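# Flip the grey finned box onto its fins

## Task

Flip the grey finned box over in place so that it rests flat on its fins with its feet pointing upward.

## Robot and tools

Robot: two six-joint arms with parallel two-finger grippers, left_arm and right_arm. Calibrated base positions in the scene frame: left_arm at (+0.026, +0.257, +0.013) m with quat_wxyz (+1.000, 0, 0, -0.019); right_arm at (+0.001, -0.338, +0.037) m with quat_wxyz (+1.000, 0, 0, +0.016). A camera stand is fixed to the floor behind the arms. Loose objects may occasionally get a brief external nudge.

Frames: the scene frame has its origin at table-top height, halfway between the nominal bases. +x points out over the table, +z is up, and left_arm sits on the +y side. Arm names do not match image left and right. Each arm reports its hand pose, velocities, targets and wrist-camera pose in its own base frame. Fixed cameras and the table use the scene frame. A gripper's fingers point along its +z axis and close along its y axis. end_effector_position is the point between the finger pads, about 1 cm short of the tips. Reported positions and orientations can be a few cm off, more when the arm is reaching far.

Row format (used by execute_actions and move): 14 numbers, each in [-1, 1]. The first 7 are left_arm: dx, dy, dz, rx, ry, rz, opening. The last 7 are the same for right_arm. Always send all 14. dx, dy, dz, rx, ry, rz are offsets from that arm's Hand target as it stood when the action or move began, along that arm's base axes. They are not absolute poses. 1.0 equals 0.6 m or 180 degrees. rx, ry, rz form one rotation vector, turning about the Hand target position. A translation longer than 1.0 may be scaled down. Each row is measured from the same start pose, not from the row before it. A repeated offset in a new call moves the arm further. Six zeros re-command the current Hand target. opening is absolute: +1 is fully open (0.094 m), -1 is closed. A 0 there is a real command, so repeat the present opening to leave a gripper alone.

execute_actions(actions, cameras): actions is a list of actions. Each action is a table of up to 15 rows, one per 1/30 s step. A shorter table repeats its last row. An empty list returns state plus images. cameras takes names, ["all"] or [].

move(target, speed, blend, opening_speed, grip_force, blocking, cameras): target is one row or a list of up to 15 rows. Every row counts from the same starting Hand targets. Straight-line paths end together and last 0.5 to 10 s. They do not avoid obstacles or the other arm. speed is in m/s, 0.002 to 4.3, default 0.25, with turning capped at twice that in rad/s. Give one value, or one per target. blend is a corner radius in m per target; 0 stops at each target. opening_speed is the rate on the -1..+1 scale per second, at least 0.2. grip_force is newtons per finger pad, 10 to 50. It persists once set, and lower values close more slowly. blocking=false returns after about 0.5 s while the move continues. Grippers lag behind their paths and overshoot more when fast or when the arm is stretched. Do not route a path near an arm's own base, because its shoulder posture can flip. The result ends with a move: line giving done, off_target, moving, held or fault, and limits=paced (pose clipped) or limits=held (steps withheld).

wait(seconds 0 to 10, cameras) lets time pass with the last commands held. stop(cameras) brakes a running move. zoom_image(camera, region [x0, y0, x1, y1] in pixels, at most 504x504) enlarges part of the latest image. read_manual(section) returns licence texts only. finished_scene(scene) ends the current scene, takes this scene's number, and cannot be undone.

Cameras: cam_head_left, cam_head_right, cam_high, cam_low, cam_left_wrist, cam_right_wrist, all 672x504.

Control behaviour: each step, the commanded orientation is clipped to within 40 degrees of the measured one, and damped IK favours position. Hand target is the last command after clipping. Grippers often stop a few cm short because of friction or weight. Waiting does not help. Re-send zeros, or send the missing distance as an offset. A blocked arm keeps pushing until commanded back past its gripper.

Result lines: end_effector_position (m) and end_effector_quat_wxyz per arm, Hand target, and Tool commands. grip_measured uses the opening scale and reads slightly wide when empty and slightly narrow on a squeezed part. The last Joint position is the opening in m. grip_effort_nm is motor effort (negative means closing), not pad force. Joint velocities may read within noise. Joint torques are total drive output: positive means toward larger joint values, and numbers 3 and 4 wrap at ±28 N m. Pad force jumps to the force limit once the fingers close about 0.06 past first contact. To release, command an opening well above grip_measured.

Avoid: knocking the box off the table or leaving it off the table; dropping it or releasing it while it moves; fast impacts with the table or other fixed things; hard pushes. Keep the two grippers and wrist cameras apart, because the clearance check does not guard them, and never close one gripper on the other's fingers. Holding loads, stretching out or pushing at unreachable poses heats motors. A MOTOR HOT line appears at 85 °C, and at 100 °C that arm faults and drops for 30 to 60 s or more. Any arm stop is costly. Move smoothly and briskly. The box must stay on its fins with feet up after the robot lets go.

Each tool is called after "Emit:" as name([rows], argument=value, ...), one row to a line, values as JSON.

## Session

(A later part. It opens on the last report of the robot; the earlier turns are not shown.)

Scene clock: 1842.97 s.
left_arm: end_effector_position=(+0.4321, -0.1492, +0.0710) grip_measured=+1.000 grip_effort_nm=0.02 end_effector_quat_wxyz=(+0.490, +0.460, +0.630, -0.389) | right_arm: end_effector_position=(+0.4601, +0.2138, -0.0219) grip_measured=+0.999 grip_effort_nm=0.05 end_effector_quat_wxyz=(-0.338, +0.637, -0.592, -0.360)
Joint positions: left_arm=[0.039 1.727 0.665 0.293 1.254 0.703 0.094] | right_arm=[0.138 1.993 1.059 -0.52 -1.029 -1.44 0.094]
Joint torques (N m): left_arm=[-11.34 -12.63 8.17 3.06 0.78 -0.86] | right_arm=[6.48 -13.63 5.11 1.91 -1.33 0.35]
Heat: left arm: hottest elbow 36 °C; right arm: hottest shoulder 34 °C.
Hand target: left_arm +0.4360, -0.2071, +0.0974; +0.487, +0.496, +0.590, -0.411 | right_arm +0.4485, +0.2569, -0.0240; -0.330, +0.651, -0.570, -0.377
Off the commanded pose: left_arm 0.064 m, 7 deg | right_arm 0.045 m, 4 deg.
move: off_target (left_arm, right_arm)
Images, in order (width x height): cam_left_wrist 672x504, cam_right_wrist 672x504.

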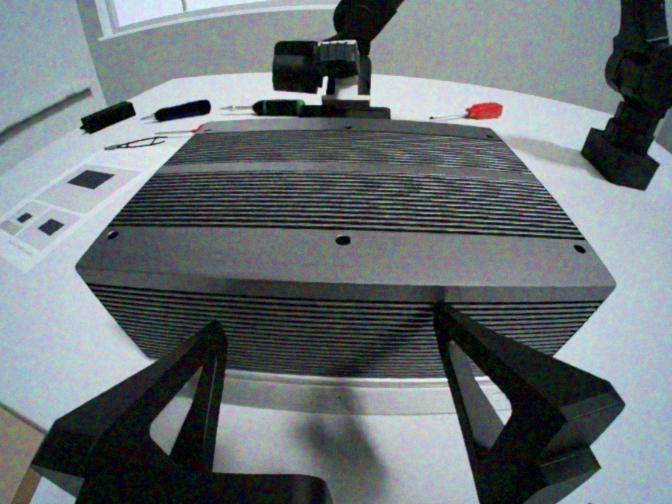

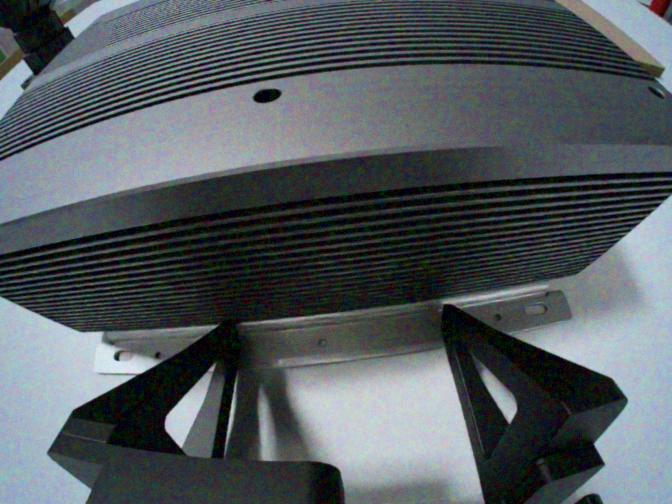

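Emit:
move(target=[0,-0.01,0.0417,0,0,0,1, 0,0,0,0,0,0,1], speed=0.03, cameras=["cam_left_wrist","cam_right_wrist"])

Scene clock: 1848.67 s.
left_arm: end_effector_position=(+0.4336, -0.1540, +0.0835) grip_measured=+1.000 grip_effort_nm=0.03 end_effector_quat_wxyz=(+0.490, +0.460, +0.634, -0.382) | right_arm: end_effector_position=(+0.4609, +0.2127, -0.0214) grip_measured=+0.999 grip_effort_nm=0.05 end_effector_quat_wxyz=(-0.338, +0.635, -0.594, -0.359)
Joint positions: left_arm=[0.024 1.685 0.665 0.276 1.229 0.681 0.094] | right_arm=[0.135 1.992 1.058 -0.518 -1.028 -1.435 0.094]
Joint torques (N m): left_arm=[-11.34 -14.04 9.22 1.84 1.31 -0.92] | right_arm=[5.95 -13.57 4.97 1.89 -1.38 0.33]
Heat: left arm: hottest elbow 36 °C; right arm: hottest elbow 34 °C.
Hand target: left_arm +0.4360, -0.2130, +0.1224; +0.487, +0.496, +0.590, -0.411 | right_arm +0.4486, +0.2568, -0.0241; -0.330, +0.651, -0.570, -0.377
Off the commanded pose: left_arm 0.071 m, 7 deg | right_arm 0.046 m, 4 deg.
move: off_target (left_arm, right_arm)
Images, in order (width x height): cam_left_wrist 672x504, cam_right_wrist 672x504.

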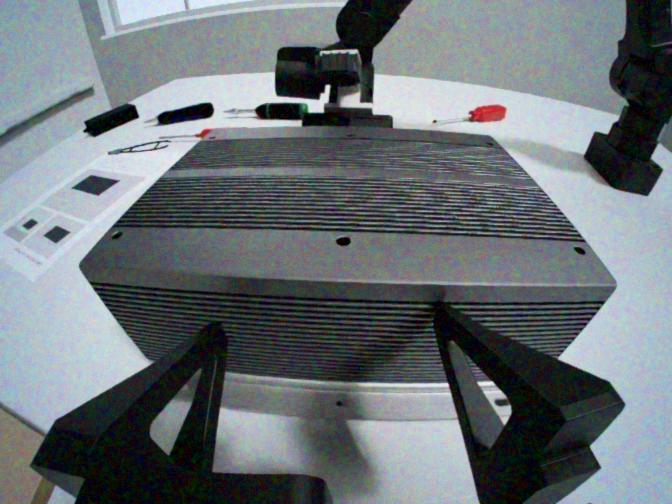

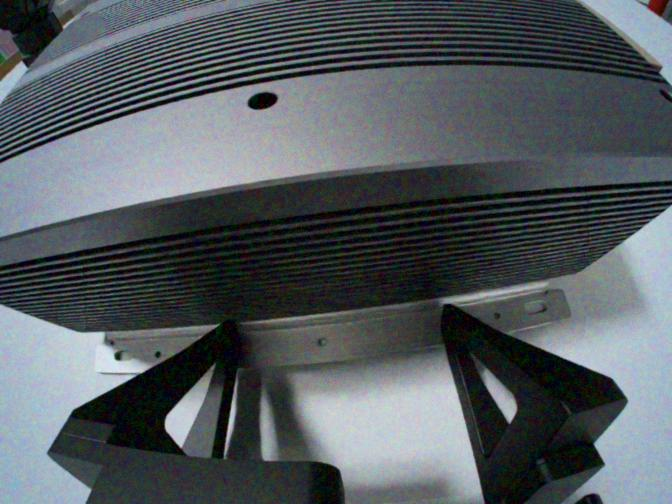

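Emit:
move(target=[0.005,-0.0208,0.0433,0,0,-0.033,1, 0,0,0,0,0,0.02,1], speed=0.03, cameras=["cam_left_wrist","cam_right_wrist"])

Scene clock: 1882.40 s.
left_arm: end_effector_position=(+0.4264, -0.2249, +0.1362) grip_measured=+1.000 grip_effort_nm=0.02 end_effector_quat_wxyz=(+0.453, +0.517, +0.574, -0.445) | right_arm: end_effector_position=(+0.4562, +0.2271, -0.0211) grip_measured=+0.999 grip_effort_nm=0.05 end_effector_quat_wxyz=(-0.324, +0.650, -0.577, -0.373)
Joint positions: left_arm=[-0.129 1.624 0.796 0.022 1.298 0.745 0.094] | right_arm=[0.165 2.011 1.097 -0.598 -1.033 -1.491 0.094]
Joint torques (N m): left_arm=[-0.56 -10.81 9.37 1.22 0.7 -0.07] | right_arm=[4.19 -13.45 6.58 0.1 -1.4 -0.29]
Heat: left arm: hottest elbow 38 °C; right arm: hottest elbow 34 °C.
Hand target: left_arm +0.4391, -0.2256, +0.1485; +0.465, +0.526, +0.563, -0.436 | right_arm +0.4484, +0.2569, -0.0240; -0.318, +0.669, -0.549, -0.387
Off the commanded pose: left_arm 0.018 m, 2 deg | right_arm 0.031 m, 4 deg.
move: off_target (left_arm, right_arm)
Images, in order (width x height): cam_left_wrist 672x504, cam_right_wrist 672x504.

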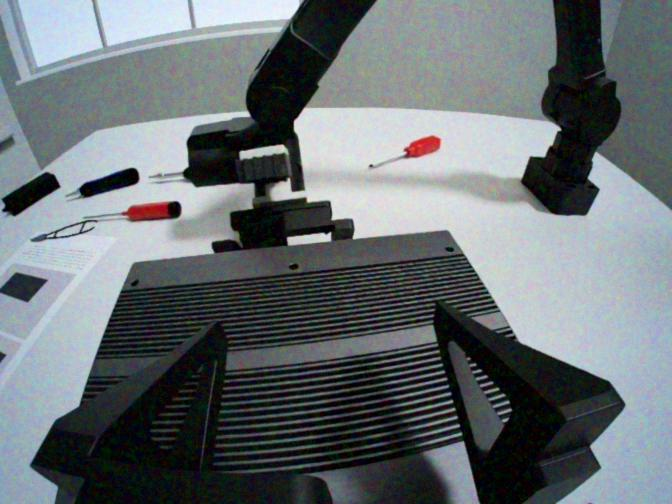

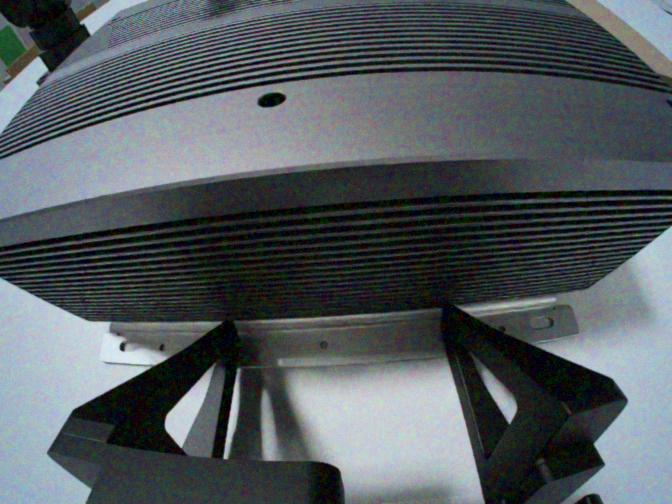

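Emit:
move([
  [0,0,0.05,0,0,0,1, 0.0033,-0.0248,0,0,0,0,1],
  [-0.0194,0.2,0.05,-0.043,-0.009,0.044,1, 0.0033,-0.0248,0,0,0,0,1],
  [-0.0194,0.2,-0.14,-0.043,-0.009,0.044,1, 0.0033,-0.0248,0,0,0,0,1],
], speed=0.1, blend=[0.02,0.02,0], cameras=["cam_left_wrist","cam_right_wrist","cam_low"])

Scene clock: 1985.83 s.
left_arm: end_effector_position=(+0.4288, -0.1084, +0.0738) grip_measured=+1.000 grip_effort_nm=0.02 end_effector_quat_wxyz=(+0.537, +0.468, +0.556, -0.428) | right_arm: end_effector_position=(+0.4542, +0.2261, -0.0217) grip_measured=+0.999 grip_effort_nm=0.05 end_effector_quat_wxyz=(-0.320, +0.659, -0.567, -0.377)
Joint positions: left_arm=[0.157 1.814 0.723 0.157 1.502 0.959 0.094] | right_arm=[0.164 2.02 1.113 -0.65 -1.034 -1.548 0.094]
Joint torques (N m): left_arm=[-0.03 -9.17 4.38 1.98 0.76 -0.25] | right_arm=[2.08 -13.27 6.23 -0.12 -1.39 -0.27]
Heat: left arm: hottest elbow 43 °C; right arm: hottest elbow 35 °C.
Hand target: left_arm +0.4273, -0.1056, +0.0644; +0.536, +0.459, +0.561, -0.432 | right_arm +0.4504, +0.2420, -0.0241; -0.318, +0.669, -0.549, -0.388
Off the commanded pose: left_arm 0.010 m, 1 deg | right_arm 0.017 m, 3 deg.
move: off_target (right_arm); blend cut to 0.0149 m at target 1
Images, in order (width x height): cam_low 672x504, cam_left_wrist 672x504, cam_right_wrist 672x504.

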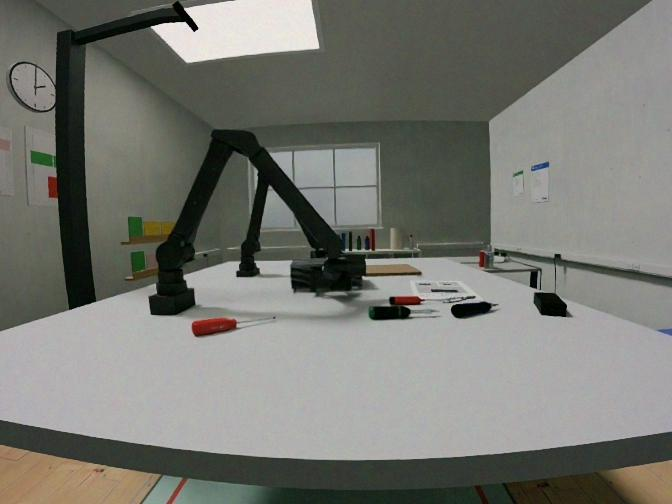

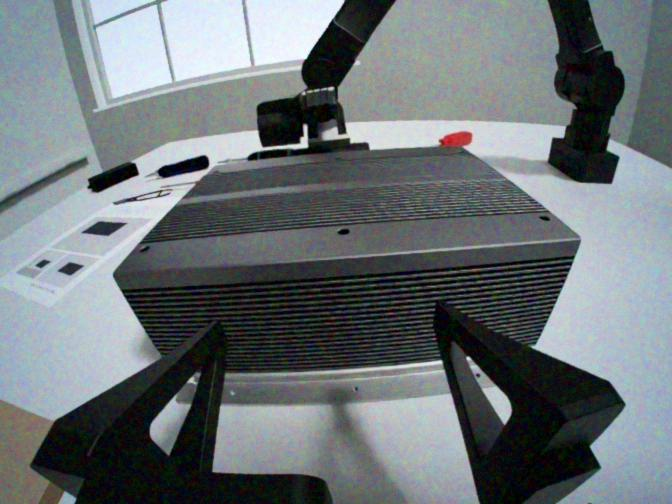

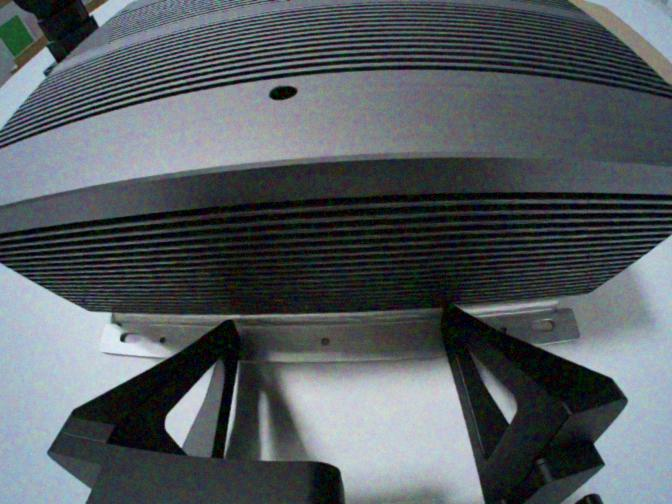

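Emit:
move([
  [0,-0.0407,-0.0263,0,0,0,1, 0,0,0,0,0,0,1],
  [0.0017,-0.1008,-0.0263,0,0,-0.015,1, -0.0038,0.0281,0,0,0,0,1],
  [0.0132,-0.1563,-0.0263,0,0,-0.035,1, -0.0076,0.0562,0,0,0,0.01,1],
], speed=0.03, blend=[0.01,0.01,0], cameras=["cam_left_wrist","cam_right_wrist"])

Scene clock: 2014.63 s.
left_arm: end_effector_position=(+0.4351, -0.1418, +0.0576) grip_measured=+1.000 grip_effort_nm=0.02 end_effector_quat_wxyz=(+0.537, +0.465, +0.555, -0.433) | right_arm: end_effector_position=(+0.4584, +0.2269, -0.0214) grip_measured=+0.999 grip_effort_nm=0.05 end_effector_quat_wxyz=(-0.322, +0.651, -0.575, -0.376)
Joint positions: left_arm=[0.073 1.941 0.667 0.896 1.44 0.394 0.094] | right_arm=[0.164 2.02 1.113 -0.623 -1.035 -1.507 0.094]
Joint torques (N m): left_arm=[-11.63 -9.05 6.24 2.25 -0.67 -0.47] | right_arm=[6.83 -13.45 6.3 0.8 -1.32 -0.07]
Heat: left arm: hottest elbow 39 °C; right arm: hottest elbow 36 °C.
Hand target: left_arm +0.4353, -0.1994, +0.0487; +0.511, +0.489, +0.535, -0.461 | right_arm +0.4458, +0.2757, -0.0242; -0.311, +0.677, -0.539, -0.392
Off the commanded pose: left_arm 0.058 m, 6 deg | right_arm 0.051 m, 6 deg.
move: off_target (left_arm, right_arm)
Images, in order (width x height): cam_left_wrist 672x504, cam_right_wrist 672x504.

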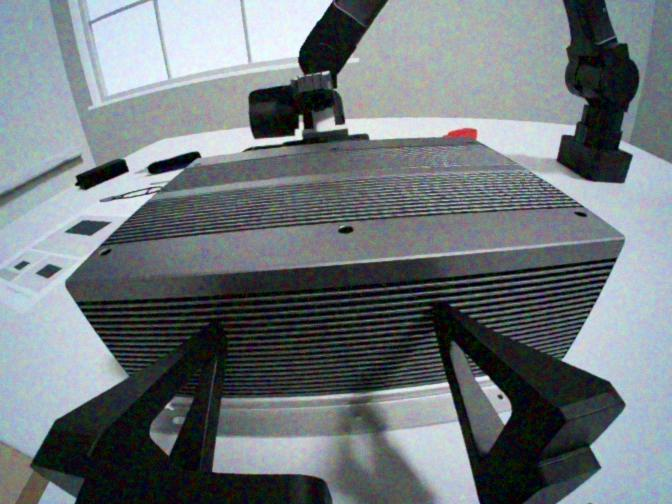

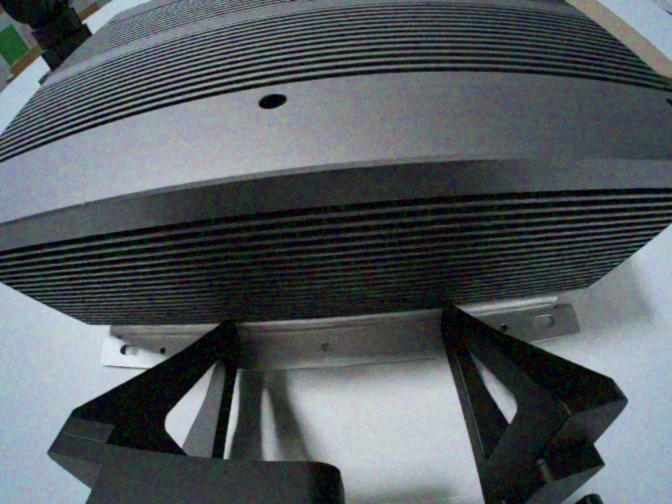

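Emit:
move(target=[0.0022,-0.0108,0.075,0,0,0,1, -0.0033,0.0248,0,0,0,0,1], speed=0.03, cameras=["cam_left_wrist","cam_right_wrist"])

Scene clock: 2035.40 s.
left_arm: end_effector_position=(+0.4377, -0.1439, +0.0710) grip_measured=+1.000 grip_effort_nm=0.03 end_effector_quat_wxyz=(+0.529, +0.455, +0.566, -0.439) | right_arm: end_effector_position=(+0.4613, +0.2263, -0.0218) grip_measured=+0.999 grip_effort_nm=0.05 end_effector_quat_wxyz=(-0.324, +0.656, -0.574, -0.367)
Joint positions: left_arm=[0.066 1.893 0.667 0.838 1.425 0.368 0.094] | right_arm=[0.164 2.017 1.113 -0.609 -1.023 -1.508 0.094]
Joint torques (N m): left_arm=[-12.28 -14.92 6.13 1.61 -0.51 -0.68] | right_arm=[9.41 -13.57 5.94 2.02 -1.74 0.42]
Heat: left arm: hottest elbow 39 °C; right arm: hottest elbow 36 °C.
Hand target: left_arm +0.4366, -0.2059, +0.0937; +0.511, +0.489, +0.535, -0.461 | right_arm +0.4439, +0.2906, -0.0240; -0.311, +0.677, -0.539, -0.392
Off the commanded pose: left_arm 0.066 m, 6 deg | right_arm 0.067 m, 6 deg.
move: off_target (left_arm, right_arm)
Images, in order (width x height): cam_left_wrist 672x504, cam_right_wrist 672x504.

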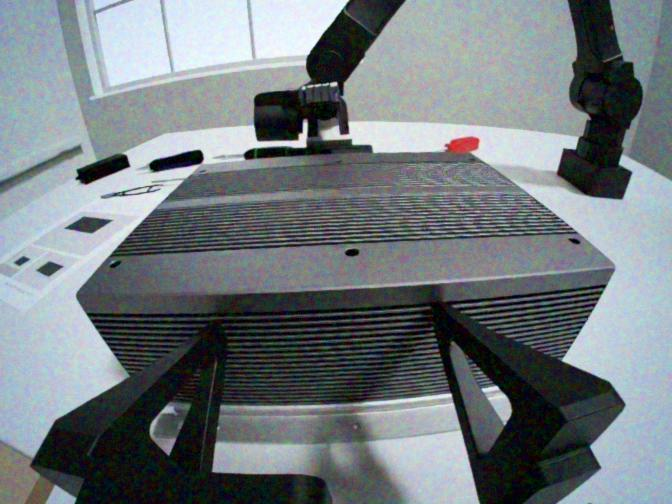

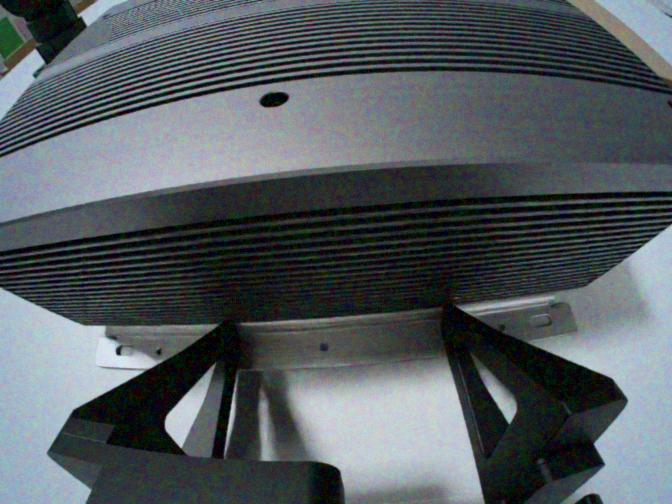

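Emit:
move([
  [-0.02,0.098,0,0,0,0,1, 0.0168,-0.124,0,0,0,0,1],
  [-0.041,0.196,0,0,0,0,1, 0.0335,-0.248,0,0,0,0,1],
  [-0.041,0.196,0.05,0,0,0,-1, 0.0335,-0.248,0.2,0,0,0,-1],
], speed=0.08, blend=[0.01,0.02,0], cameras=["cam_left_wrist","cam_right_wrist","cam_low"])

Scene clock: 2225.57 s.
left_arm: end_effector_position=(+0.4115, -0.0931, +0.1174) grip_measured=-0.989 grip_effort_nm=-0.60 end_effector_quat_wxyz=(+0.546, +0.441, +0.556, -0.444) | right_arm: end_effector_position=(+0.4497, +0.1483, +0.0827) grip_measured=-0.986 grip_effort_nm=-0.76 end_effector_quat_wxyz=(-0.299, +0.671, -0.542, -0.408)
Joint positions: left_arm=[0.204 1.71 0.621 0.539 1.554 0.537 0.001] | right_arm=[0.004 1.914 1.271 -1.35 -1.005 -2.013 0.001]
Joint torques (N m): left_arm=[0.09 -11.22 5.01 1.22 0.55 -0.07] | right_arm=[-1.32 -15.56 8.21 -0.57 -0.5 -0.11]
Heat: left arm: hottest elbow 37 °C; right arm: hottest elbow 35 °C.
Hand target: left_arm +0.4120, -0.0882, +0.1237; +0.511, +0.489, +0.535, -0.461 | right_arm +0.4640, +0.1419, +0.0960; -0.312, +0.677, -0.539, -0.392
Off the commanded pose: left_arm 0.008 m, 8 deg | right_arm 0.021 m, 2 deg.
joint sent to its limit (left arm) — joint 5 (wrist yaw), upper limit. The joint targets are off in orientation, not in position.
move: off_target (left_arm, right_arm); target 3's new opening was sent with left_arm's hand 0.008 m and 7 deg from that target
Images, in order (width x height): cam_low 672x504, cam_left_wrist 672x504, cam_right_wrist 672x504.

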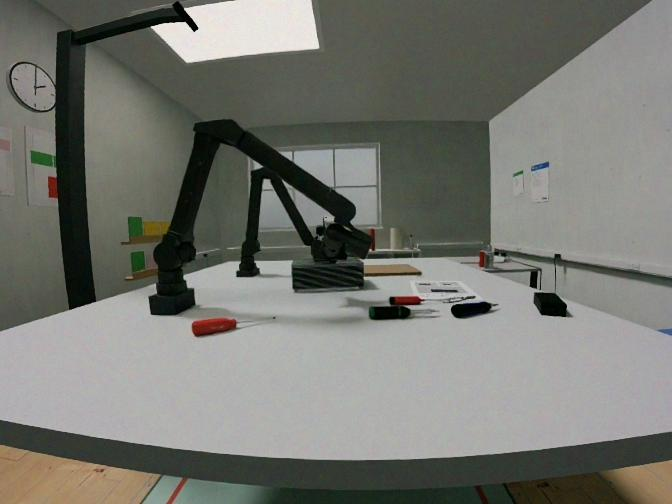

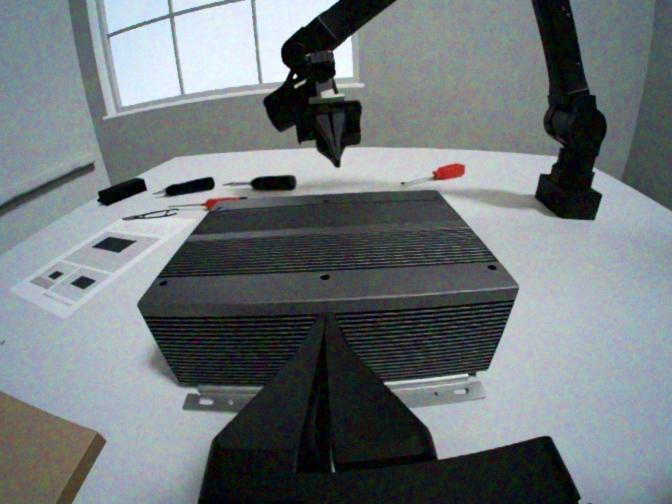

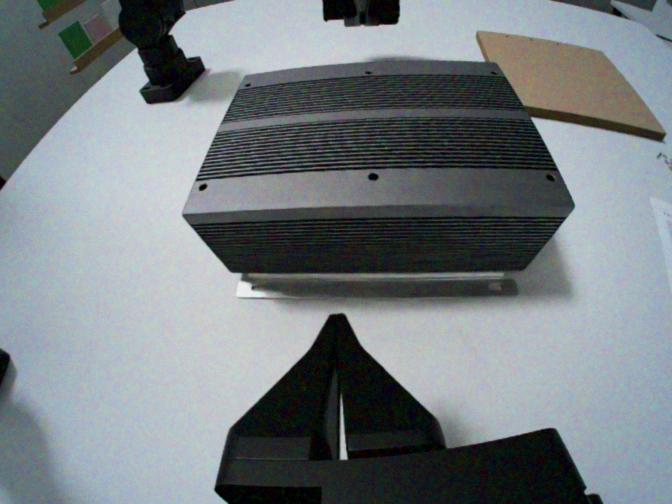

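Emit:
move(target=[-0.156,-0.0592,-0.1468,0,0,0.051,-1, -0.1717,0.061,-0.1308,0.1382,0.0158,-0.071,-1], speed=0.1, cameras=["cam_left_wrist","cam_right_wrist","cam_low"])

Scene clock: 2327.87 s.
left_arm: end_effector_position=(+0.3225, -0.1197, +0.0418) grip_measured=-0.989 grip_effort_nm=-0.60 end_effector_quat_wxyz=(+0.552, +0.452, +0.568, -0.410) | right_arm: end_effector_position=(+0.3616, +0.1738, +0.0130) grip_measured=-0.986 grip_effort_nm=-0.76 end_effector_quat_wxyz=(-0.474, +0.518, -0.522, -0.483)
Joint positions: left_arm=[0.173 1.873 0.353 0.964 1.468 0.586 0.001] | right_arm=[0.002 1.951 0.755 -0.413 -1.487 -1.596 0.001]
Joint torques (N m): left_arm=[-1.49 -6.18 1.26 2.24 0.32 -0.32] | right_arm=[0.79 -12.4 2.59 0.66 -0.78 0.06]
Heat: left arm: hottest elbow 35 °C; right arm: hottest elbow 37 °C.
Hand target: left_arm +0.3184, -0.1238, +0.0357; +0.547, +0.445, +0.572, -0.419 | right_arm +0.3610, +0.1785, +0.0176; -0.478, +0.521, -0.521, -0.479
Off the commanded pose: left_arm 0.009 m, 2 deg | right_arm 0.007 m, 1 deg.
move: done
Images, in order (width x height): cam_low 672x504, cam_left_wrist 672x504, cam_right_wrist 672x504.

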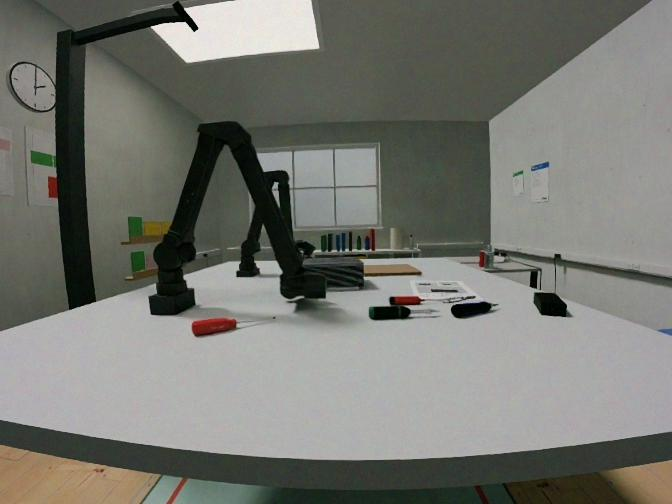

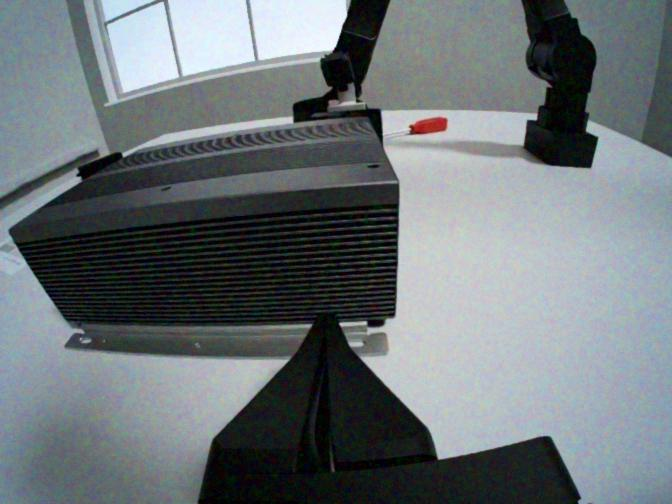

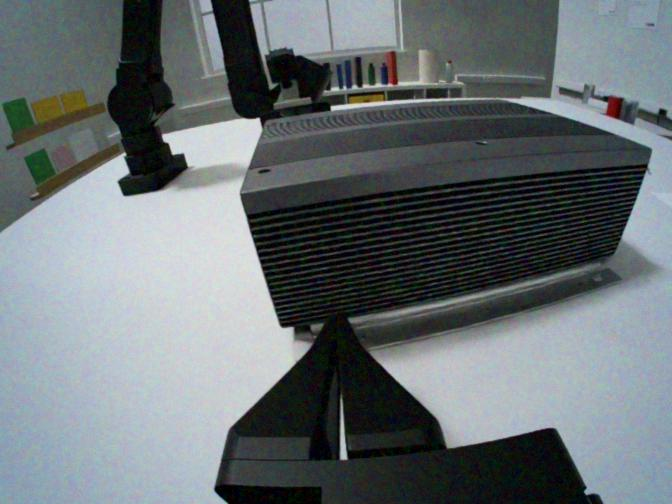

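Emit:
move(target=[-0.0117,-0.0438,0.0095,0,0,0,-1, -0.031,0.052,0.0017,0,0,0,-1], speed=0.05, cameras=["cam_left_wrist","cam_right_wrist"])

Scene clock: 2391.30 s.
left_arm: end_effector_position=(+0.3158, -0.1466, +0.0469) grip_measured=-0.989 grip_effort_nm=-0.60 end_effector_quat_wxyz=(+0.554, +0.450, +0.568, -0.410) | right_arm: end_effector_position=(+0.3462, +0.2044, +0.0223) grip_measured=-0.986 grip_effort_nm=-0.76 end_effector_quat_wxyz=(-0.479, +0.523, -0.521, -0.474)
Joint positions: left_arm=[0.08 1.955 0.314 1.375 1.38 0.294 0.001] | right_arm=[0.091 1.919 0.556 0.594 -1.441 -0.772 0.001]
Joint torques (N m): left_arm=[-1.67 -6.24 0.39 2.4 0.12 -0.33] | right_arm=[-0.32 -9.05 2.02 1.94 -0.39 0.04]
Heat: left arm: hottest elbow 34 °C; right arm: hottest elbow 34 °C.
Hand target: left_arm +0.3113, -0.1501, +0.0413; +0.547, +0.445, +0.573, -0.419 | right_arm +0.3424, +0.2097, +0.0185; -0.478, +0.521, -0.521, -0.479
Off the commanded pose: left_arm 0.008 m, 1 deg | right_arm 0.007 m, 1 deg.
move: done
Images, in order (width x height): cam_left_wrist 672x504, cam_right_wrist 672x504.

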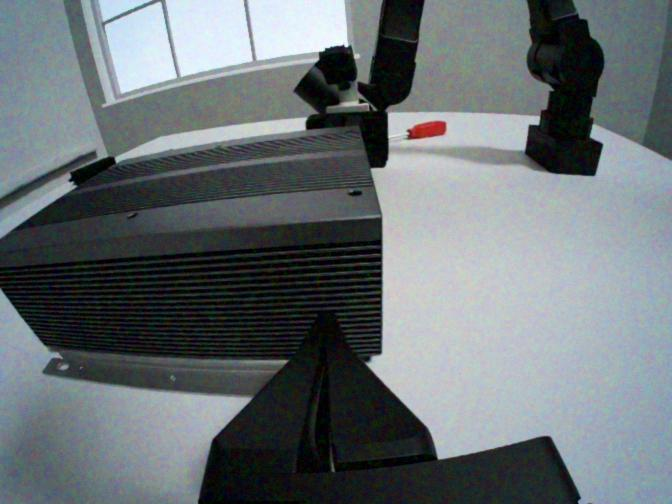

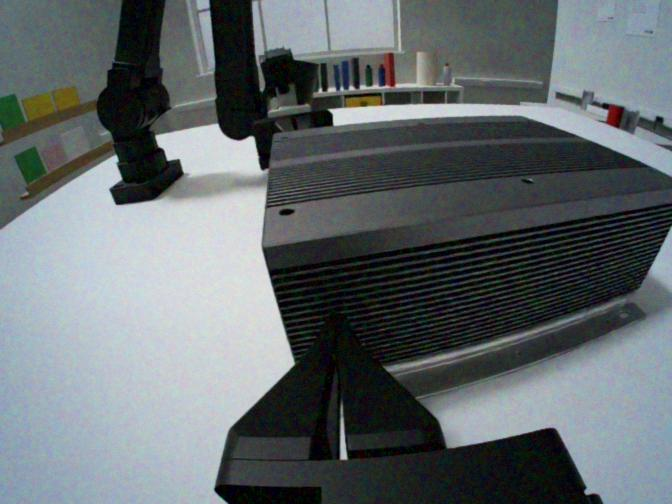

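Emit:
move(target=[0.012,-0.0622,0,0,0,0,-1, -0.0092,0.0643,-0.01,0,0,0,-1], speed=0.03, cameras=["cam_left_wrist","cam_right_wrist"])

Scene clock: 2404.93 s.
left_arm: end_effector_position=(+0.3218, -0.1641, +0.0451) grip_measured=-0.989 grip_effort_nm=-0.59 end_effector_quat_wxyz=(+0.558, +0.429, +0.586, -0.401) | right_arm: end_effector_position=(+0.3556, +0.2115, +0.0171) grip_measured=-0.986 grip_effort_nm=-0.76 end_effector_quat_wxyz=(+0.500, -0.500, +0.543, +0.454)
Joint positions: left_arm=[0.006 1.995 0.308 1.507 1.257 0.181 0.001] | right_arm=[0.115 2.014 0.519 1.081 -1.347 -0.411 0.001]
Joint torques (N m): left_arm=[-6.71 -6.53 1.98 2.47 -0.19 -0.33] | right_arm=[7.06 -9.41 1.88 2.11 -0.27 0.07]
Heat: left arm: hottest elbow 34 °C; right arm: hottest elbow 33 °C.
Hand target: left_arm +0.3185, -0.1874, +0.0413; +0.547, +0.445, +0.573, -0.419 | right_arm +0.3370, +0.2482, +0.0126; +0.478, -0.521, +0.521, +0.479
Off the commanded pose: left_arm 0.024 m, 3 deg | right_arm 0.042 m, 5 deg.
move: off_target (left_arm, right_arm)
Images, in order (width x height): cam_left_wrist 672x504, cam_right_wrist 672x504.

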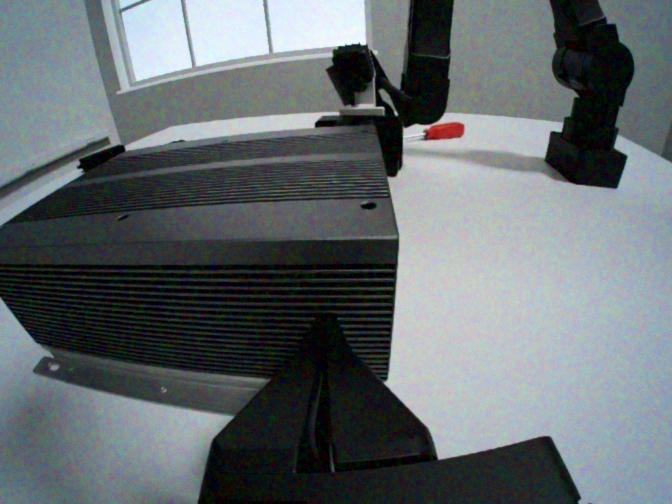

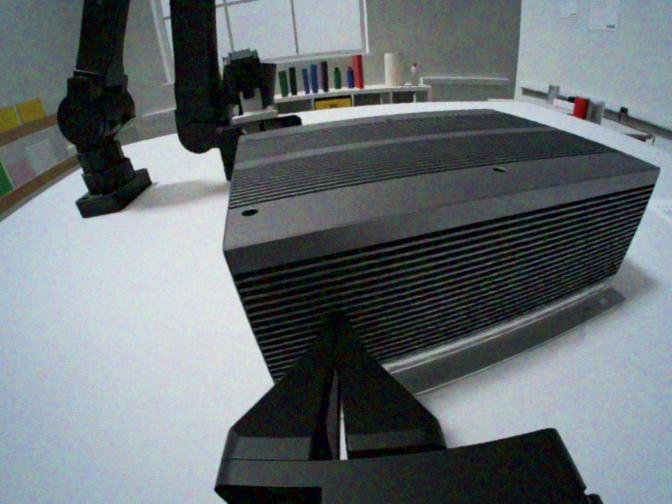

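Emit:
move(target=[0.0045,-0.05,0,0,0,-0.02,-1, -0.0123,0.0577,0,0,0,0.03,-1], speed=0.03, cameras=["cam_left_wrist","cam_right_wrist"])

Scene clock: 2421.23 s.
left_arm: end_effector_position=(+0.3234, -0.1662, +0.0445) grip_measured=-0.989 grip_effort_nm=-0.59 end_effector_quat_wxyz=(+0.556, +0.423, +0.592, -0.402) | right_arm: end_effector_position=(+0.3579, +0.2123, +0.0170) grip_measured=-0.986 grip_effort_nm=-0.76 end_effector_quat_wxyz=(+0.498, -0.499, +0.544, +0.456)
Joint positions: left_arm=[-0.004 1.995 0.308 1.507 1.237 0.166 0.001] | right_arm=[0.116 2.014 0.527 1.068 -1.349 -0.411 0.001]
Joint torques (N m): left_arm=[-12.81 -6.89 4.33 1.65 -0.01 -0.32] | right_arm=[12.51 -9.17 3.66 0.92 -0.99 -0.13]
Heat: left arm: hottest elbow 34 °C; right arm: hottest elbow 33 °C.
Hand target: left_arm +0.3212, -0.2173, +0.0413; +0.533, +0.463, +0.558, -0.436 | right_arm +0.3295, +0.2829, +0.0125; +0.455, -0.545, +0.496, +0.501
Off the commanded pose: left_arm 0.051 m, 8 deg | right_arm 0.076 m, 10 deg.
move: off_target (left_arm, right_arm)
Images, in order (width x height): cam_left_wrist 672x504, cam_right_wrist 672x504.

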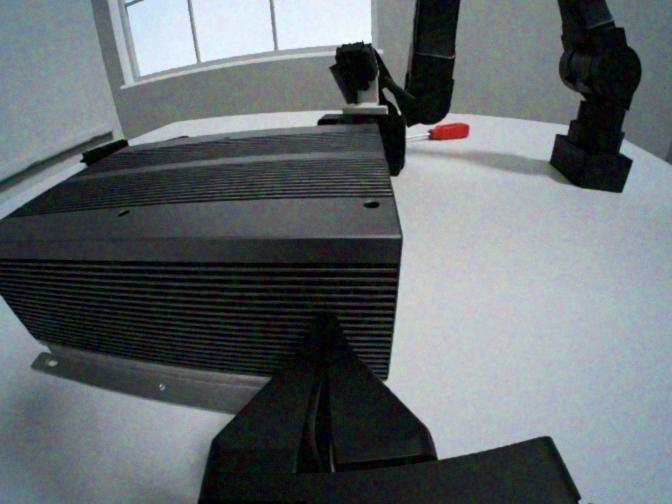

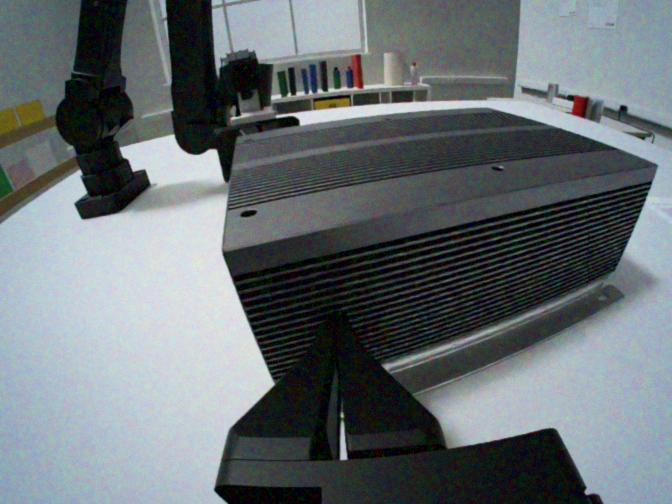

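Emit:
move(target=[0,0,0.05,0,0,0,-1, 0,0,0.05,0,0,0,-1], speed=0.03, cameras=["cam_left_wrist","cam_right_wrist"])

Scene clock: 2426.57 s.
left_arm: end_effector_position=(+0.3254, -0.1675, +0.0459) grip_measured=-0.989 grip_effort_nm=-0.59 end_effector_quat_wxyz=(+0.534, +0.402, +0.617, -0.415) | right_arm: end_effector_position=(+0.3622, +0.2114, +0.0186) grip_measured=-0.986 grip_effort_nm=-0.76 end_effector_quat_wxyz=(+0.483, -0.485, +0.567, +0.458)
Joint positions: left_arm=[-0.012 1.934 0.303 1.383 1.215 0.15 0.001] | right_arm=[0.116 1.974 0.529 0.96 -1.323 -0.421 0.001]
Joint torques (N m): left_arm=[-12.04 -12.1 3.74 2.59 0.95 -0.32] | right_arm=[13.22 -14.51 2.84 1.81 -2.31 0.01]
Heat: left arm: hottest elbow 34 °C; right arm: hottest elbow 33 °C.
Hand target: left_arm +0.3212, -0.2174, +0.0713; +0.533, +0.463, +0.558, -0.436 | right_arm +0.3295, +0.2828, +0.0426; +0.455, -0.545, +0.496, +0.501
Off the commanded pose: left_arm 0.056 m, 10 deg | right_arm 0.082 m, 12 deg.
move: off_target (left_arm, right_arm)
Images, in order (width x height): cam_left_wrist 672x504, cam_right_wrist 672x504.

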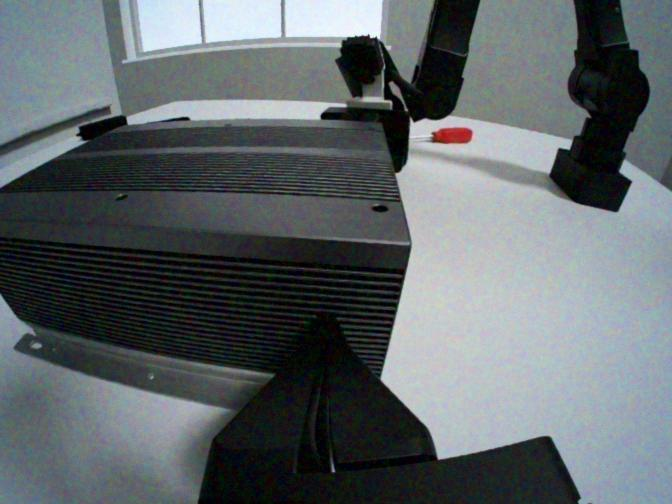

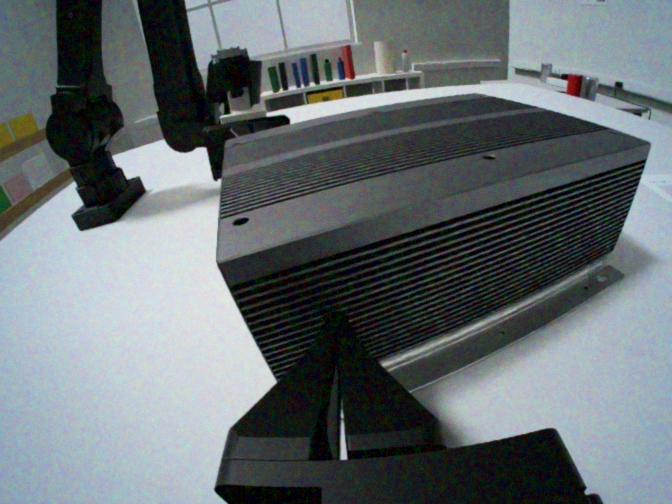

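Emit:
move(target=[0,0,0.025,0,0,0,-1, 0,0,0.025,0,0,0,-1], speed=0.03, cameras=["cam_left_wrist","cam_right_wrist","cam_low"])

Scene clock: 2437.20 s.
left_arm: end_effector_position=(+0.3284, -0.1671, +0.0581) grip_measured=-0.989 grip_effort_nm=-0.59 end_effector_quat_wxyz=(+0.533, +0.398, +0.621, -0.414) | right_arm: end_effector_position=(+0.3652, +0.2115, +0.0299) grip_measured=-0.986 grip_effort_nm=-0.76 end_effector_quat_wxyz=(+0.481, -0.483, +0.571, +0.457)
Joint positions: left_arm=[-0.012 1.86 0.299 1.309 1.208 0.146 0.001] | right_arm=[0.116 1.926 0.529 0.904 -1.317 -0.42 0.001]
Joint torques (N m): left_arm=[-12.04 -12.4 4.05 2.74 1.29 -0.26] | right_arm=[12.04 -14.33 2.99 1.96 -2.65 0.05]
Heat: left arm: hottest elbow 34 °C; right arm: hottest elbow 33 °C.
Hand target: left_arm +0.3212, -0.2174, +0.0863; +0.533, +0.463, +0.558, -0.436 | right_arm +0.3295, +0.2828, +0.0575; +0.455, -0.545, +0.496, +0.501
Off the commanded pose: left_arm 0.058 m, 11 deg | right_arm 0.084 m, 13 deg.
move: off_target (left_arm, right_arm)
Images, in order (width x height): cam_low 672x504, cam_left_wrist 672x504, cam_right_wrist 672x504.

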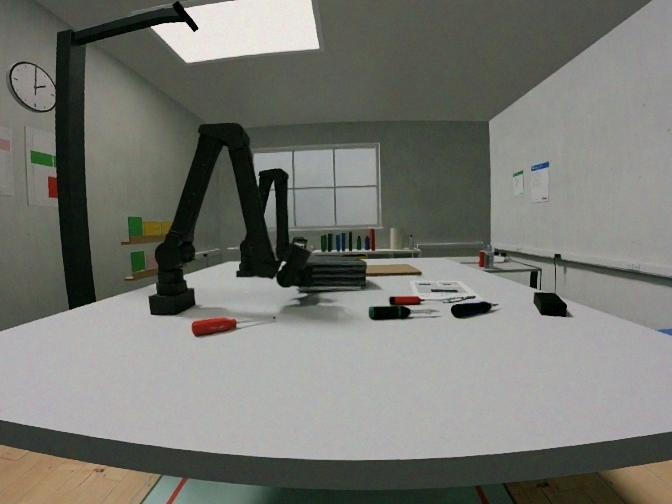

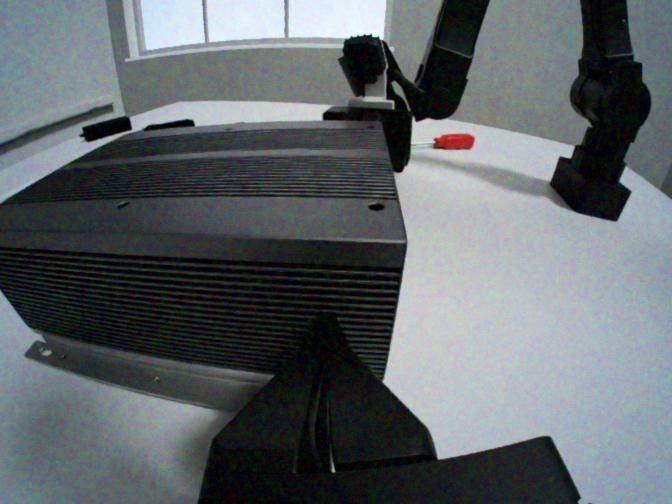

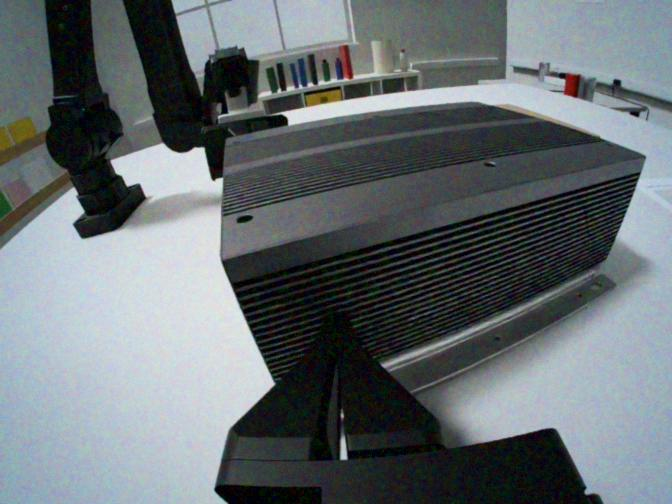

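Emit:
zoom_image(camera="cam_low", region=[250, 230, 400, 310])

Scaled by 3.360.

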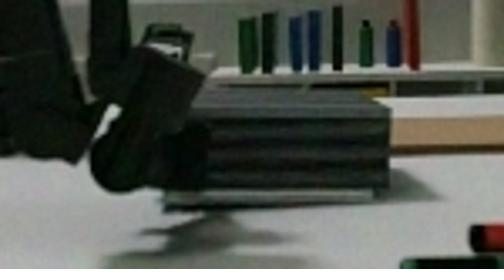

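Emit:
move([
  [0.0047,-0.0245,0,0,0,0,-1, -0.0035,0.0248,0,0,0,0,-1],
  [0.0205,-0.0215,0.0427,0,0,0,-1, 0.0125,0.0272,0.0427,0,0,0,-1],
], speed=0.03, blend=[0.003,0], cameras=["cam_left_wrist","cam_right_wrist","cam_low"])

Emit:
zoom_image(camera="cam_low", region=[250, 230, 400, 310])

Scene clock: 2466.83 s.
left_arm: end_effector_position=(+0.3330, -0.1702, +0.0757) grip_measured=-0.989 grip_effort_nm=-0.58 end_effector_quat_wxyz=(+0.528, +0.384, +0.636, -0.411) | right_arm: end_effector_position=(+0.3739, +0.2102, +0.0455) grip_measured=-0.986 grip_effort_nm=-0.76 end_effector_quat_wxyz=(+0.481, -0.464, +0.593, +0.450)
Joint positions: left_arm=[-0.03 1.739 0.292 1.182 1.161 0.127 0.001] | right_arm=[0.116 1.862 0.523 0.873 -1.27 -0.359 0.001]
Joint torques (N m): left_arm=[-13.04 -11.22 7.5 2.89 1.9 -0.23] | right_arm=[15.09 -15.09 4.79 2.06 -3.61 -0.01]
Heat: left arm: hottest elbow 34 °C; right arm: hottest wrist yaw 38 °C.
Hand target: left_arm +0.3335, -0.2303, +0.1119; +0.533, +0.463, +0.558, -0.436 | right_arm +0.3371, +0.2991, +0.0832; +0.455, -0.545, +0.496, +0.500
Off the commanded pose: left_arm 0.070 m, 13 deg | right_arm 0.103 m, 16 deg.
move: off_target (left_arm, right_arm)
Images, in order (width x height): cam_low 672x504, cam_left_wrist 672x504, cam_right_wrist 672x504.

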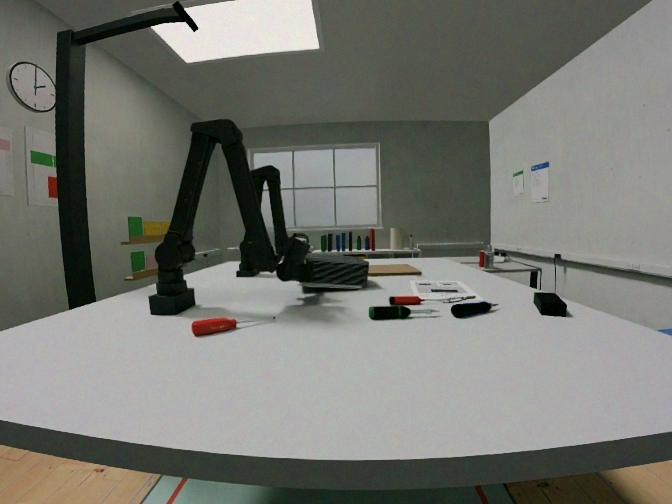

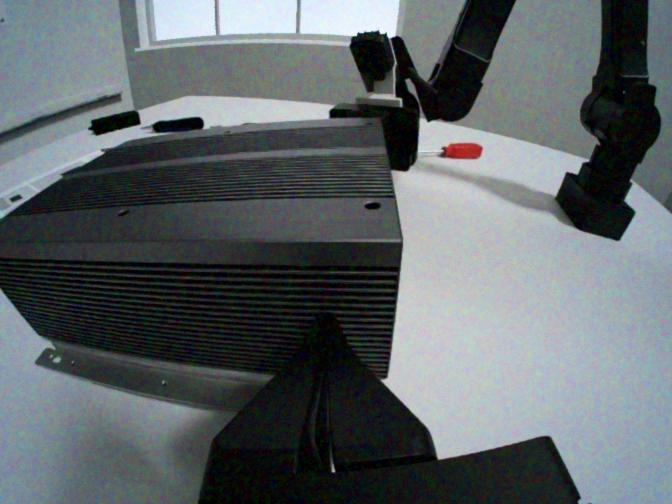

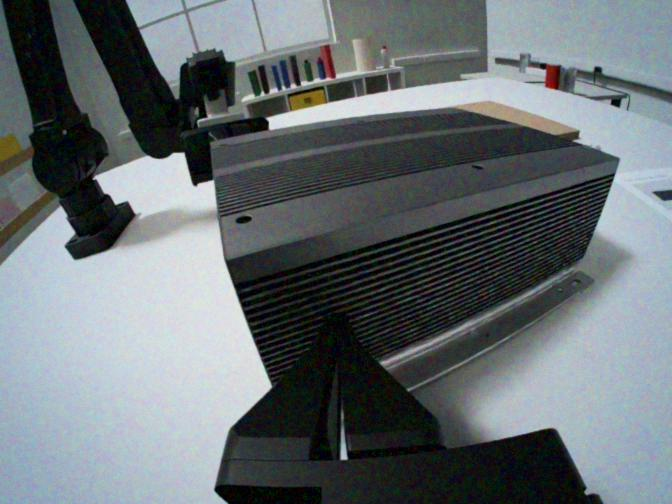

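Scaled by 3.360.

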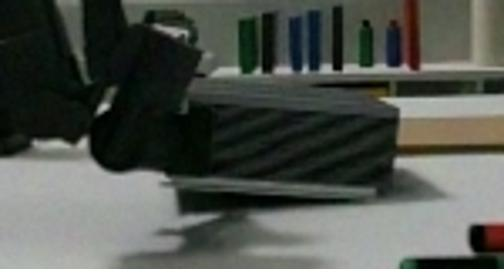

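Emit:
move([
  [0.0163,0.0032,0.0353,0,0,0.03,-1, 0.0165,0.0023,0.0353,0,0,-0.07,-1],
  [0.0362,0.007,0.0688,0,0,0.03,-1, 0.0365,0.0052,0.0688,0,0,-0.07,-1],
], speed=0.04, blend=[0.005,0], cameras=["cam_left_wrist","cam_right_wrist","cam_low"])

Emit:
zoom_image(camera="cam_low", region=[250, 230, 400, 310])

Scene clock: 2486.90 s.
left_arm: end_effector_position=(+0.3393, -0.1794, +0.1075) grip_measured=-0.989 grip_effort_nm=-0.58 end_effector_quat_wxyz=(+0.530, +0.371, +0.651, -0.396) | right_arm: end_effector_position=(+0.3925, +0.2048, +0.0744) grip_measured=-0.986 grip_effort_nm=-0.74 end_effector_quat_wxyz=(+0.517, -0.390, +0.656, +0.389)
Joint positions: left_arm=[-0.076 1.545 0.292 0.995 1.069 0.104 0.001] | right_arm=[0.141 1.74 0.455 0.968 -1.019 -0.162 0.001]
Joint torques (N m): left_arm=[-9.64 -9.52 11.08 2.85 1.55 -0.25] | right_arm=[15.38 -14.74 6.49 3.1 -4.16 0]
Heat: left arm: hottest elbow 36 °C; right arm: hottest wrist yaw 47 °C.
Hand target: left_arm +0.3553, -0.2260, +0.1531; +0.553, +0.436, +0.580, -0.410 | right_arm +0.3590, +0.3023, +0.1245; +0.507, -0.487, +0.552, +0.448
Off the commanded pose: left_arm 0.067 m, 11 deg | right_arm 0.115 m, 18 deg.
move: off_target (left_arm, right_arm)
Images, in order (width x height): cam_low 672x504, cam_left_wrist 672x504, cam_right_wrist 672x504.

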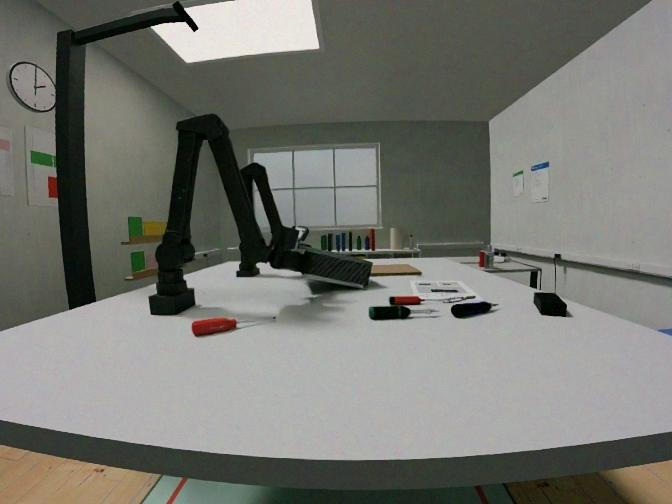

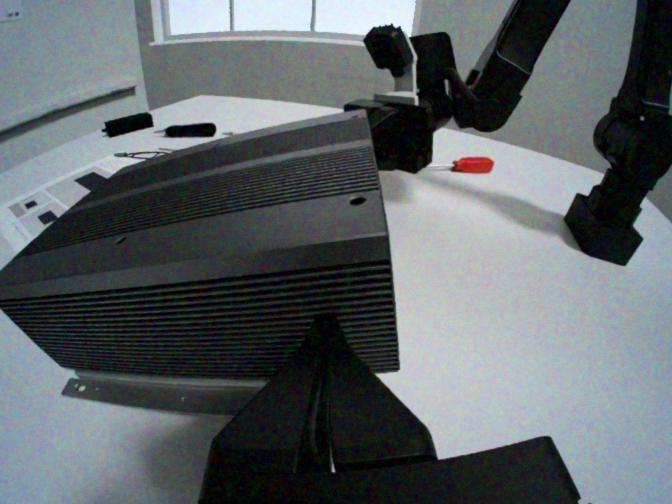

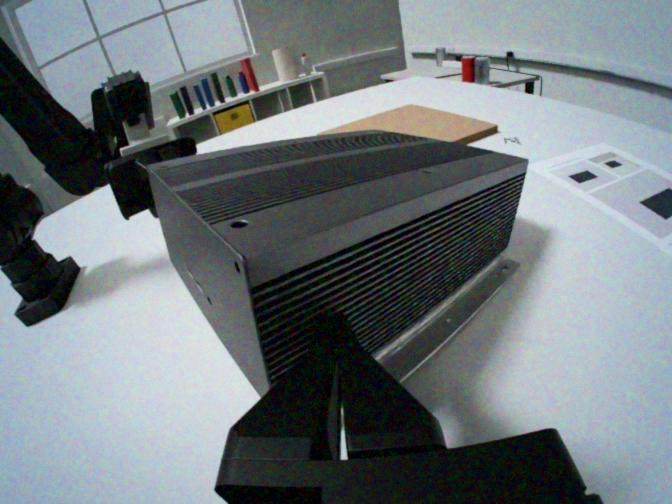

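Scaled by 3.360.

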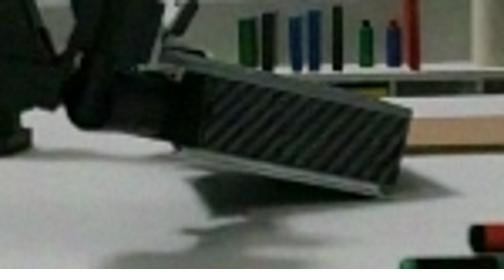

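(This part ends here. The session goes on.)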